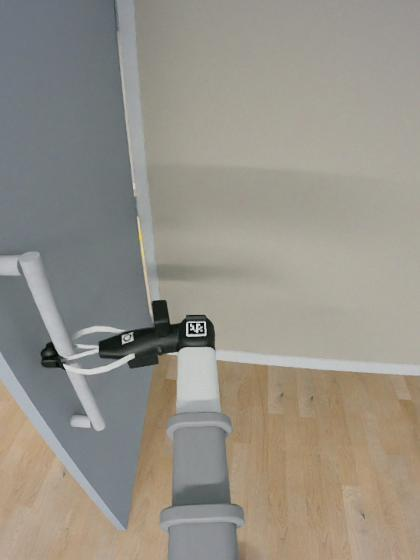

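Emit:
move --blocking false --cameras '[]' --r1 '{"base":{"strafe_m":0.38},"pace":"slow"}'

Emit:
wait --seconds 6 --cameras '[]'

Emit:
move --blocking false --cameras '[]' --r1 '{"base":{"rotate_rad":-0.55},"pace":"slow"}'

Emit:
wait --seconds 5 --cameras '[]'

Emit:
move --blocking false --cameras '[]' --r1 '{"base":{"strafe_m":0.38},"pace":"slow"}'

Emit:
wait --seconds 6 --cameras '[]'

Emit:
move --blocking false --cameras '[]' --r1 '{"base":{"rotate_rad":-0.55},"pace":"slow"}'

Emit:
wait --seconds 5 --cameras '["r1_head_camera","r1_head_left_camera","r1_head_right_camera"]'

Scene clock: 898.67 s.
move: r1 moving
r1.base_odometry: x=-2.243 y=+3.459 heading=-1.985
r1.turned_by_wheels: -0.001
r1.turned_by_imu: -0.001
r1.base_tilt: forward=-1.6 right=+1.3
r1.lidar_m: 0.41 2.06 2.22 1.95 1.91 1.22 1.09 1.13 1.39 2.67 3.88 0.40
r1.base_status: strafe_m moving
r1.joint_positions: lift_m=+0.678 arm_m=+0.000 wrist_yaw_rad=-0.003 wrist_pitch_rad=+0.002 wrist_roll_rad=+1.568 gripper_m=-0.030
r1.joint_status: not commanded
r1.measured_speeds: translate_m=+0.001 strafe_m=+0.056 rotate_rad=-0.004 lift_m=+0.000 arm_m=+0.000 wrist_yaw_rad=+0.000 wrist_pitch_rad=+0.000 wrist_roll_rad=+0.000
r1.motor_effort: lift_m=+13(13) arm_m=-4(4) wheel_0=-11(11) wheel_1=+5(8) wheel_2=+0(2)
r1.servo_current: wrist_yaw_rad=59(59) wrist_pitch_rad=46(46) wrist_roll_rad=39(59) gripper_m=46(52)
r1.hand_pose: x=+0.4591 y=-0.0882 z=+0.8551 quat_wxyz=(+0.708, +0.706, +0.000, -0.002) (m; r1's base frame)
r1.wrist_depth_mm: - - 559 190 191 - - / - 469 452 197 200 - - / - 436 442 - 207 - - / - 539 512 - 216 - - / - - 609 161 225 - - / - - 207 183 231 1808 - / - - - 142 244 1618 1336
r2: as last shown
r2.base_tilt: forward=-0.6 right=+0.1
r2.lidar_m: 1.15 0.54 2.40 1.69 1.49 4.48 3.28 1.65 1.36 1.35 1.48 1.37
r2.motor_effort: lift_m=+21(21) arm_m=-6(6) wheel_0=+3(3) wheel_1=+1(2) wheel_2=+2(2)
r2.servo_current: wrist_yaw_rad=65(78) wrist_pitch_rad=39(52) wrist_roll_rad=52(59) gripper_m=98(104)
r2.contact_limits: arm_m 0.2
r2.wrist_depth_mm: - - - 163 229 215 208 / - - - 162 229 219 - / - - - 166 233 220 210 / - - - 165 233 220 212 / - 1618 1756 165 235 222 213 / - - 185 167 180 221 215 / - 1499 - - 235 218 215
pictures: none
No camera images: "cameras" was empty.

Scene clock: 903.10 s.
earlier move: r1 done
r1.base_odometry: x=-1.909 y=+3.312 heading=-1.985
r1.turned_by_wheels: +0.000
r1.turned_by_imu: -0.001
r1.base_tilt: forward=-1.6 right=+1.2
r1.lidar_m: 0.45 1.87 2.11 1.59 1.62 1.30 1.16 1.15 1.41 2.88 0.32 0.32
r1.base_status: done
r1.joint_positions: lift_m=+0.678 arm_m=+0.000 wrist_yaw_rad=-0.004 wrist_pitch_rad=+0.002 wrist_roll_rad=+1.568 gripper_m=-0.030
r1.joint_status: not commanded
r1.measured_speeds: all 0
r1.motor_effort: lift_m=+13(13) arm_m=-4(4) wheel_0=-7(14) wheel_1=+1(8) wheel_2=-2(4)
r1.servo_current: wrist_yaw_rad=46(65) wrist_pitch_rad=39(52) wrist_roll_rad=46(65) gripper_m=46(52)
r1.hand_pose: x=+0.4589 y=-0.0886 z=+0.8551 quat_wxyz=(+0.708, +0.706, -0.001, -0.002) (m; r1's base frame)
r1.wrist_depth_mm: - - - - - - - / - - - - - - - / - - - - - - - / - - - - - 1464 1336 / - - - - - 1708 1308 / - - - - 177 1499 382 / - - 1756 118 159 1499 1255
r2.base_odometry: x=-2.323 y=-2.133 heading=-1.971
r2.turned_by_wheels: +0.000
r2.turned_by_imu: +0.001
r2.base_tilt: forward=-0.6 right=+0.0
r2.lidar_m: 1.13 0.53 2.44 1.61 1.64 4.48 3.30 1.65 1.36 1.32 1.50 1.36
r2.base_status: not commanded
r2.joint_positions: lift_m=+0.930 arm_m=+0.265 wrist_yaw_rad=+1.740 wrist_pitch_rad=+0.003 wrist_roll_rad=+0.002 gripper_m=-0.029
r2.joint_status: not commanded
r2.measured_speeds: all 0
r2.motor_effort: lift_m=+21(21) arm_m=-6(6) wheel_0=+3(3) wheel_1=+1(2) wheel_2=+1(2)
r2.servo_current: wrist_yaw_rad=65(78) wrist_pitch_rad=39(52) wrist_roll_rad=46(59) gripper_m=98(111)
r2.contact_limits: arm_m 0.2
r2.hand_pose: x=+0.4737 y=+0.2990 z=+1.1070 quat_wxyz=(+0.645, -0.001, +0.002, +0.764) (m; r2's base frame)
r2.wrist_depth_mm: - - - 163 229 216 208 / - - - 163 230 218 - / - - - 166 232 220 210 / - - 1863 165 234 220 211 / - - 264 167 235 221 213 / - - 185 167 180 221 214 / - - - - 235 219 216
wait: 4.43 of 6 s (r1 has come to rest)
pictures: none
No camera images: "cameras" was empty.

Scene clock: 903.60 s.
move: r1 moving
r1.base_odometry: x=-1.909 y=+3.312 heading=-2.108
r1.turned_by_wheels: -0.123
r1.turned_by_imu: -0.123
r1.base_tilt: forward=-1.6 right=+1.2
r1.lidar_m: 0.41 1.88 1.97 1.58 1.60 1.39 1.17 1.17 1.36 2.23 0.57 0.34
r1.base_status: rotate_rad moving
r1.joint_positions: lift_m=+0.678 arm_m=+0.000 wrist_yaw_rad=+0.010 wrist_pitch_rad=+0.002 wrist_roll_rad=+1.568 gripper_m=-0.030
r1.joint_status: not commanded
r1.measured_speeds: translate_m=+0.001 strafe_m=-0.001 rotate_rad=-0.483 lift_m=+0.000 arm_m=+0.000 wrist_yaw_rad=+0.050 wrist_pitch_rad=+0.000 wrist_roll_rad=+0.000
r1.motor_effort: lift_m=+13(13) arm_m=-4(4) wheel_0=+16(17) wheel_1=+6(8) wheel_2=+10(10)
r1.servo_current: wrist_yaw_rad=72(72) wrist_pitch_rad=39(46) wrist_roll_rad=39(59) gripper_m=46(52)
r1.hand_pose: x=+0.4601 y=-0.0846 z=+0.8551 quat_wxyz=(+0.708, +0.706, +0.004, +0.003) (m; r1's base frame)
r1.wrist_depth_mm: - - - - - - - / - - - - - - - / - - - - - - - / - - - - - 163 - / - - - - - 1537 1281 / - - - - 232 1537 1138 / - - 170 105 160 373 1205
r2: as last shown
r2.turned_by_imu: +0.000
r2.base_tilt: forward=-0.7 right=+0.0
r2.lidar_m: 1.15 0.51 2.45 1.61 1.62 4.48 3.28 1.65 1.36 1.34 1.52 1.37
r2.motor_effort: lift_m=+21(21) arm_m=-6(6) wheel_0=+3(3) wheel_1=+1(2) wheel_2=+1(1)
r2.servo_current: wrist_yaw_rad=59(72) wrist_pitch_rad=39(46) wrist_roll_rad=46(59) gripper_m=98(104)
r2.contact_limits: arm_m 0.2
r2.wrist_depth_mm: - - - 163 229 216 208 / - - - 163 230 218 - / - - - 167 231 220 211 / - - 1863 164 233 220 212 / - - 263 166 236 222 213 / - - 185 167 180 221 213 / - - - - 234 218 216
pictures: none
No camera images: "cameras" was empty.

Scene clock: 904.87 s.
earlier move: r1 done
r1.base_odometry: x=-1.909 y=+3.312 heading=-2.534
r1.turned_by_wheels: -0.426
r1.turned_by_imu: -0.427
r1.base_tilt: forward=-1.6 right=+1.2
r1.lidar_m: 0.40 0.44 1.86 2.07 1.60 1.60 1.30 1.16 1.17 1.44 2.73 0.41
r1.base_status: done
r1.joint_positions: lift_m=+0.678 arm_m=+0.000 wrist_yaw_rad=-0.001 wrist_pitch_rad=+0.002 wrist_roll_rad=+1.568 gripper_m=-0.030
r1.joint_status: not commanded
r1.measured_speeds: all 0
r1.motor_effort: lift_m=+13(13) arm_m=+1(4) wheel_0=+5(22) wheel_1=+4(10) wheel_2=+3(12)
r1.servo_current: wrist_yaw_rad=46(98) wrist_pitch_rad=39(52) wrist_roll_rad=52(65) gripper_m=46(52)
r1.hand_pose: x=+0.4592 y=-0.0878 z=+0.8551 quat_wxyz=(+0.708, +0.706, +0.000, -0.001) (m; r1's base frame)
r1.wrist_depth_mm: - - - 199 201 - - / - 564 500 206 207 - - / - 439 442 210 213 - - / - 504 488 218 219 - - / - - 569 223 228 - - / - - 621 181 232 1756 - / - - - 141 176 1499 -
r2.base_odometry: x=-2.323 y=-2.133 heading=-1.971
r2.turned_by_wheels: +0.000
r2.turned_by_imu: +0.000
r2.base_tilt: forward=-0.7 right=+0.0
r2.lidar_m: 1.16 0.52 2.43 1.74 1.68 4.51 3.29 1.67 1.35 1.35 1.52 1.37
r2.base_status: not commanded
r2.joint_positions: lift_m=+0.930 arm_m=+0.265 wrist_yaw_rad=+1.740 wrist_pitch_rad=+0.003 wrist_roll_rad=+0.002 gripper_m=-0.029
r2.joint_status: not commanded
r2.measured_speeds: all 0
r2.motor_effort: lift_m=+21(21) arm_m=-6(6) wheel_0=+3(3) wheel_1=+1(2) wheel_2=+1(2)
r2.servo_current: wrist_yaw_rad=65(78) wrist_pitch_rad=39(52) wrist_roll_rad=46(59) gripper_m=98(104)
r2.contact_limits: arm_m 0.2
r2.hand_pose: x=+0.4737 y=+0.2990 z=+1.1070 quat_wxyz=(+0.645, -0.001, +0.002, +0.764) (m; r2's base frame)
r2.wrist_depth_mm: - - - 163 229 216 208 / - - - 162 231 218 - / - - - 166 231 220 210 / - - - 164 234 220 212 / - - 264 166 235 221 213 / - - 185 167 180 220 215 / - - - - 235 219 214
wait: 1.27 of 5 s (r1 has come to rest)
pictures: none
No camera images: "cameras" was empty.

Scene clock: 905.37 s.
move: r1 moving
r1.base_odometry: x=-1.901 y=+3.300 heading=-2.534
r1.turned_by_wheels: +0.000
r1.turned_by_imu: +0.000
r1.base_tilt: forward=-1.6 right=+1.3
r1.lidar_m: 0.42 2.03 1.86 2.06 1.58 1.59 1.29 1.16 1.18 1.47 2.77 0.40
r1.base_status: strafe_m moving
r1.joint_positions: lift_m=+0.678 arm_m=+0.000 wrist_yaw_rad=-0.001 wrist_pitch_rad=+0.002 wrist_roll_rad=+1.568 gripper_m=-0.030
r1.joint_status: not commanded
r1.measured_speeds: translate_m=+0.000 strafe_m=+0.055 rotate_rad=+0.000 lift_m=+0.000 arm_m=+0.000 wrist_yaw_rad=+0.000 wrist_pitch_rad=+0.000 wrist_roll_rad=+0.000
r1.motor_effort: lift_m=+13(13) arm_m=+2(3) wheel_0=-10(10) wheel_1=+5(8) wheel_2=+1(4)
r1.servo_current: wrist_yaw_rad=39(59) wrist_pitch_rad=46(46) wrist_roll_rad=46(65) gripper_m=46(46)
r1.hand_pose: x=+0.4592 y=-0.0878 z=+0.8551 quat_wxyz=(+0.708, +0.706, +0.000, -0.001) (m; r1's base frame)
r1.wrist_depth_mm: - - - 202 204 - - / - - 525 210 210 - - / - 449 442 214 216 - - / - 496 484 217 221 - - / - - 559 166 228 - - / - - 205 183 231 1808 - / - - - 142 240 1499 -
r2: as last shown
r2.base_tilt: forward=-0.7 right=+0.1
r2.lidar_m: 1.09 0.50 2.40 1.73 1.68 4.47 3.34 1.68 1.34 1.34 1.53 1.36
r2.motor_effort: lift_m=+21(21) arm_m=-6(6) wheel_0=+3(3) wheel_1=+1(2) wheel_2=+1(1)
r2.servo_current: wrist_yaw_rad=59(65) wrist_pitch_rad=39(46) wrist_roll_rad=46(59) gripper_m=98(104)
r2.contact_limits: arm_m 0.2
r2.wrist_depth_mm: - - - 163 229 216 208 / - - - 163 231 218 - / - - - 166 232 220 211 / - - - 164 232 219 211 / - - 263 166 233 222 213 / - - 185 167 180 221 213 / - - - - 235 219 215
pictures: none
No camera images: "cameras" was empty.

Scene clock: 909.80 s.
earlier move: r1 done
r1.base_odometry: x=-1.692 y=+3.000 heading=-2.534
r1.turned_by_wheels: +0.000
r1.turned_by_imu: +0.000
r1.base_tilt: forward=-1.6 right=+1.3
r1.lidar_m: 0.43 1.75 1.55 1.75 1.31 1.32 1.59 1.40 1.43 1.74 0.43 0.33
r1.base_status: done
r1.joint_positions: lift_m=+0.678 arm_m=+0.000 wrist_yaw_rad=-0.002 wrist_pitch_rad=+0.002 wrist_roll_rad=+1.568 gripper_m=-0.030
r1.joint_status: not commanded
r1.measured_speeds: all 0
r1.motor_effort: lift_m=+13(13) arm_m=-3(4) wheel_0=-6(11) wheel_1=+3(8) wheel_2=+1(4)
r1.servo_current: wrist_yaw_rad=52(72) wrist_pitch_rad=33(52) wrist_roll_rad=46(65) gripper_m=46(52)
r1.hand_pose: x=+0.4591 y=-0.0880 z=+0.8551 quat_wxyz=(+0.708, +0.706, +0.000, -0.001) (m; r1's base frame)
r1.wrist_depth_mm: - 368 368 - 153 154 - / - 404 399 106 166 166 - / - 554 492 - 181 - - / - - - - 199 - - / - - - - 220 1708 - / - - - - 234 1808 1308 / - - - 129 157 1618 1255
r2.base_odometry: x=-2.323 y=-2.133 heading=-1.971
r2.turned_by_wheels: +0.000
r2.turned_by_imu: +0.001
r2.base_tilt: forward=-0.7 right=+0.1
r2.lidar_m: 1.12 0.51 1.82 1.49 1.55 4.50 3.29 1.67 1.34 1.32 1.49 1.36
r2.base_status: not commanded
r2.joint_positions: lift_m=+0.930 arm_m=+0.265 wrist_yaw_rad=+1.740 wrist_pitch_rad=+0.003 wrist_roll_rad=+0.002 gripper_m=-0.029
r2.joint_status: not commanded
r2.measured_speeds: all 0
r2.motor_effort: lift_m=+21(21) arm_m=-6(6) wheel_0=+3(4) wheel_1=+1(2) wheel_2=+1(2)
r2.servo_current: wrist_yaw_rad=59(85) wrist_pitch_rad=46(46) wrist_roll_rad=39(59) gripper_m=91(104)
r2.contact_limits: arm_m 0.2
r2.hand_pose: x=+0.4737 y=+0.2990 z=+1.1070 quat_wxyz=(+0.645, -0.001, +0.002, +0.764) (m; r2's base frame)
r2.wrist_depth_mm: - - - 164 229 216 208 / - - - 163 230 218 - / - - - 166 231 220 209 / - - 1756 165 234 220 212 / - - 264 166 235 221 213 / - - 185 167 180 222 215 / - - - - 235 219 216
wait: 4.43 of 6 s (r1 has come to rest)
pictures: none
No camera images: "cameras" was empty.

Scene clock: 910.30 s.
move: r1 moving
r1.base_odometry: x=-1.692 y=+3.000 heading=-2.658
r1.turned_by_wheels: -0.124
r1.turned_by_imu: -0.124
r1.base_tilt: forward=-1.6 right=+1.3
r1.lidar_m: 0.42 1.76 1.54 1.65 1.32 1.30 1.48 1.41 1.42 1.62 2.65 0.38
r1.base_status: rotate_rad moving
r1.joint_positions: lift_m=+0.678 arm_m=+0.000 wrist_yaw_rad=+0.008 wrist_pitch_rad=+0.002 wrist_roll_rad=+1.568 gripper_m=-0.030
r1.joint_status: not commanded
r1.measured_speeds: translate_m=-0.001 strafe_m=+0.002 rotate_rad=-0.486 lift_m=+0.000 arm_m=+0.000 wrist_yaw_rad=+0.036 wrist_pitch_rad=+0.000 wrist_roll_rad=+0.000
r1.motor_effort: lift_m=+12(13) arm_m=-4(4) wheel_0=+15(15) wheel_1=+6(9) wheel_2=+9(10)
r1.servo_current: wrist_yaw_rad=59(59) wrist_pitch_rad=39(52) wrist_roll_rad=39(65) gripper_m=46(52)
r1.hand_pose: x=+0.4600 y=-0.0850 z=+0.8551 quat_wxyz=(+0.708, +0.706, +0.004, +0.002) (m; r1's base frame)
r1.wrist_depth_mm: - 402 389 103 158 159 - / - 392 382 110 171 - - / - 488 480 122 182 - - / - - 591 192 199 - - / - - - - 216 1756 - / - - - - 229 1756 1308 / - - 177 154 150 1499 1255
r2: as last shown
r2.turned_by_imu: +0.000
r2.base_tilt: forward=-0.6 right=+0.0
r2.lidar_m: 1.17 0.53 1.85 1.52 1.58 4.49 3.27 1.64 1.38 1.32 1.50 1.37
r2.motor_effort: lift_m=+21(21) arm_m=-6(6) wheel_0=+3(3) wheel_1=+1(2) wheel_2=+1(1)
r2.servo_current: wrist_yaw_rad=65(72) wrist_pitch_rad=46(46) wrist_roll_rad=52(52) gripper_m=98(104)
r2.contact_limits: arm_m 0.2
r2.wrist_depth_mm: - - - 163 229 216 209 / - - - 162 230 217 - / - - - 167 232 220 210 / - - 1708 164 234 220 211 / - - 263 165 234 222 213 / - - 185 167 180 222 215 / - - - - 235 219 216
pictures: none
No camera images: "cameras" was empty.

Scene clock: 911.63 s.
earlier move: r1 done
r1.base_odometry: x=-1.692 y=+3.000 heading=-3.083
r1.turned_by_wheels: -0.425
r1.turned_by_imu: -0.427
r1.base_tilt: forward=-1.6 right=+1.3
r1.lidar_m: 0.35 0.37 1.73 1.56 1.75 1.29 1.31 1.60 1.40 1.41 1.70 0.43
r1.base_status: done
r1.joint_positions: lift_m=+0.678 arm_m=+0.000 wrist_yaw_rad=+0.003 wrist_pitch_rad=+0.002 wrist_roll_rad=+1.568 gripper_m=-0.030
r1.joint_status: not commanded
r1.measured_speeds: all 0
r1.motor_effort: lift_m=+13(13) arm_m=+4(4) wheel_0=+3(16) wheel_1=+2(9) wheel_2=+2(11)
r1.servo_current: wrist_yaw_rad=52(72) wrist_pitch_rad=46(52) wrist_roll_rad=52(65) gripper_m=52(52)
r1.hand_pose: x=+0.4595 y=-0.0866 z=+0.8551 quat_wxyz=(+0.708, +0.706, +0.002, +0.000) (m; r1's base frame)
r1.wrist_depth_mm: - - - - 286 301 1078 / - - - - 268 1708 1205 / - - - 253 257 1863 - / - - 615 242 246 - - / - 469 473 181 238 - - / - 496 473 181 230 - - / - 521 508 160 176 - -
r2.base_odometry: x=-2.323 y=-2.133 heading=-1.971
r2.turned_by_wheels: +0.000
r2.turned_by_imu: +0.000
r2.base_tilt: forward=-0.7 right=+0.1
r2.lidar_m: 1.13 0.52 1.84 1.63 1.64 4.47 3.30 1.68 1.35 1.32 1.49 1.32
r2.base_status: not commanded
r2.joint_positions: lift_m=+0.930 arm_m=+0.265 wrist_yaw_rad=+1.740 wrist_pitch_rad=+0.003 wrist_roll_rad=+0.002 gripper_m=-0.029
r2.joint_status: not commanded
r2.measured_speeds: all 0
r2.motor_effort: lift_m=+21(21) arm_m=-6(6) wheel_0=+3(4) wheel_1=+1(2) wheel_2=+1(2)
r2.servo_current: wrist_yaw_rad=52(78) wrist_pitch_rad=46(59) wrist_roll_rad=46(65) gripper_m=104(104)
r2.contact_limits: arm_m 0.2
r2.hand_pose: x=+0.4737 y=+0.2990 z=+1.1070 quat_wxyz=(+0.645, -0.001, +0.002, +0.764) (m; r2's base frame)
r2.wrist_depth_mm: - - - 163 229 216 208 / - - - 163 230 219 - / - - - 166 231 220 211 / - - 1756 164 232 221 211 / - - 264 166 235 222 213 / - - 186 167 180 221 214 / - - - - 234 219 215
wait: 1.33 of 5 s (r1 has come to rest)
pictures: r1_head_camera, r1_head_left_camera, r1_head_right_camera
Images, in order (width x height): r1_head_camera 420x560, r1_head_left_camera 420x672, r1_head_right_camera 420x672.

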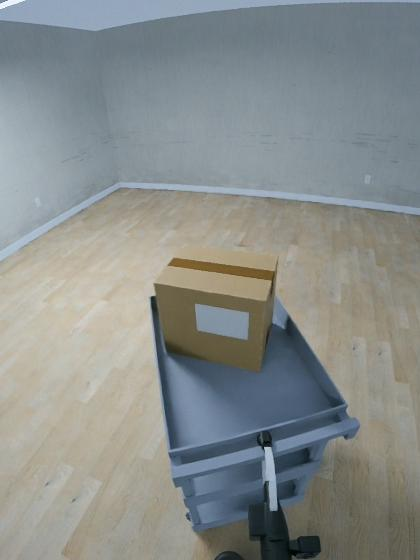

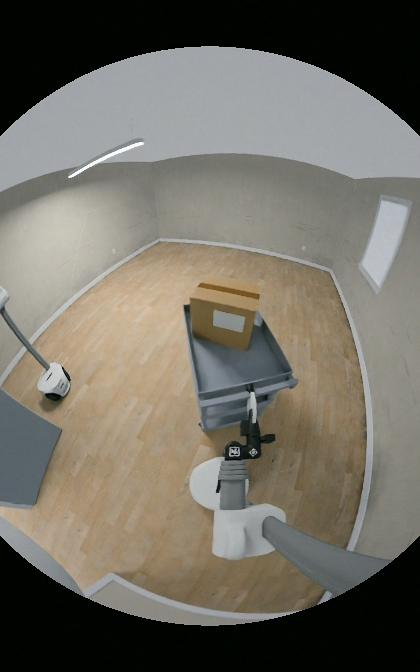

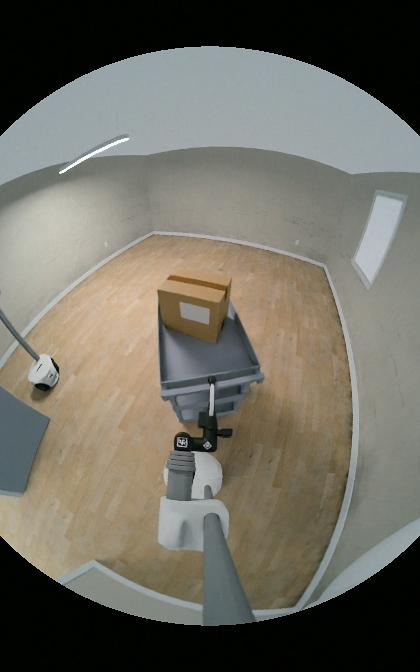

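Emit:
move --blocking false --cameras '["r1_head_camera","r1_head_left_camera","r1_head_right_camera"]'

Scene clock: 958.70 s.
r1.base_odometry: x=-1.692 y=+3.000 heading=-3.083
r1.turned_by_wheels: +0.000
r1.turned_by_imu: +0.000
r1.base_tilt: forward=-1.6 right=+1.3
r1.lidar_m: 0.36 0.37 1.75 1.54 1.74 1.30 1.32 1.58 1.43 1.41 1.70 0.44
r1.base_status: done
r1.joint_positions: lift_m=+0.678 arm_m=+0.000 wrist_yaw_rad=+0.003 wrist_pitch_rad=+0.002 wrist_roll_rad=+1.568 gripper_m=-0.030
r1.joint_status: not commanded
r1.measured_speeds: all 0
r1.motor_effort: lift_m=+13(13) arm_m=+4(4) wheel_0=+3(16) wheel_1=+1(9) wheel_2=+3(11)
r1.servo_current: wrist_yaw_rad=52(72) wrist_pitch_rad=33(52) wrist_roll_rad=46(65) gripper_m=52(52)
r1.hand_pose: x=+0.4595 y=-0.0866 z=+0.8551 quat_wxyz=(+0.708, +0.706, +0.002, +0.000) (m; r1's base frame)
r1.wrist_depth_mm: - - - - 289 301 1078 / - - - - 268 1708 1229 / - - - 253 257 1863 - / - - 621 243 247 - - / - 473 469 180 236 - - / - 492 484 182 229 - - / - 521 508 160 176 - -
r2.base_odometry: x=-2.323 y=-2.133 heading=-1.971
r2.turned_by_wheels: +0.000
r2.turned_by_imu: +0.000
r2.base_tilt: forward=-0.6 right=+0.0
r2.lidar_m: 1.12 0.53 1.80 1.63 1.61 4.49 3.29 1.66 1.34 1.34 1.51 1.37
r2.base_status: not commanded
r2.joint_positions: lift_m=+0.930 arm_m=+0.265 wrist_yaw_rad=+1.740 wrist_pitch_rad=+0.003 wrist_roll_rad=+0.002 gripper_m=-0.029
r2.joint_status: not commanded
r2.measured_speeds: all 0
r2.motor_effort: lift_m=+21(21) arm_m=-6(6) wheel_0=+3(4) wheel_1=+1(2) wheel_2=+1(2)
r2.servo_current: wrist_yaw_rad=52(78) wrist_pitch_rad=46(59) wrist_roll_rad=33(65) gripper_m=98(104)
r2.contact_limits: arm_m 0.2
r2.hand_pose: x=+0.4737 y=+0.2990 z=+1.1070 quat_wxyz=(+0.645, -0.001, +0.002, +0.764) (m; r2's base frame)
r2.wrist_depth_mm: - - - 163 229 216 207 / - - - 162 230 218 - / - - - 166 231 220 211 / - - 1756 165 234 220 211 / - - 263 166 235 222 213 / - - 185 167 180 221 215 / - - - - 235 218 215
pictures: r1_head_camera, r1_head_left_camera, r1_head_right_camera
Images, in order (width x height): r1_head_camera 420x560, r1_head_left_camera 420x672, r1_head_right_camera 420x672.

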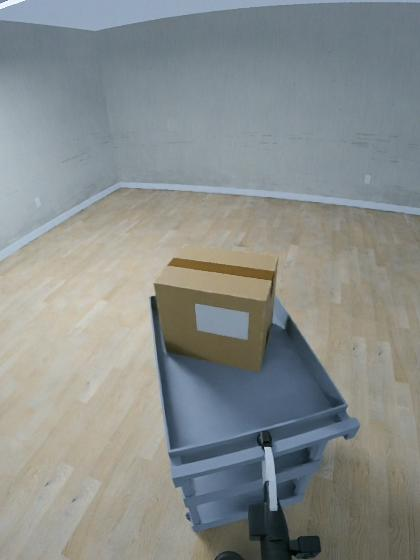

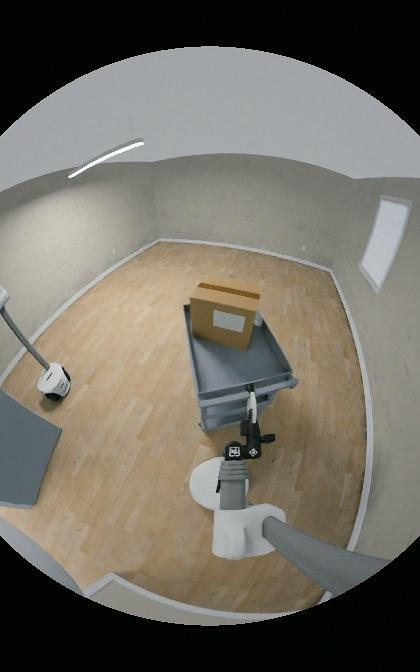

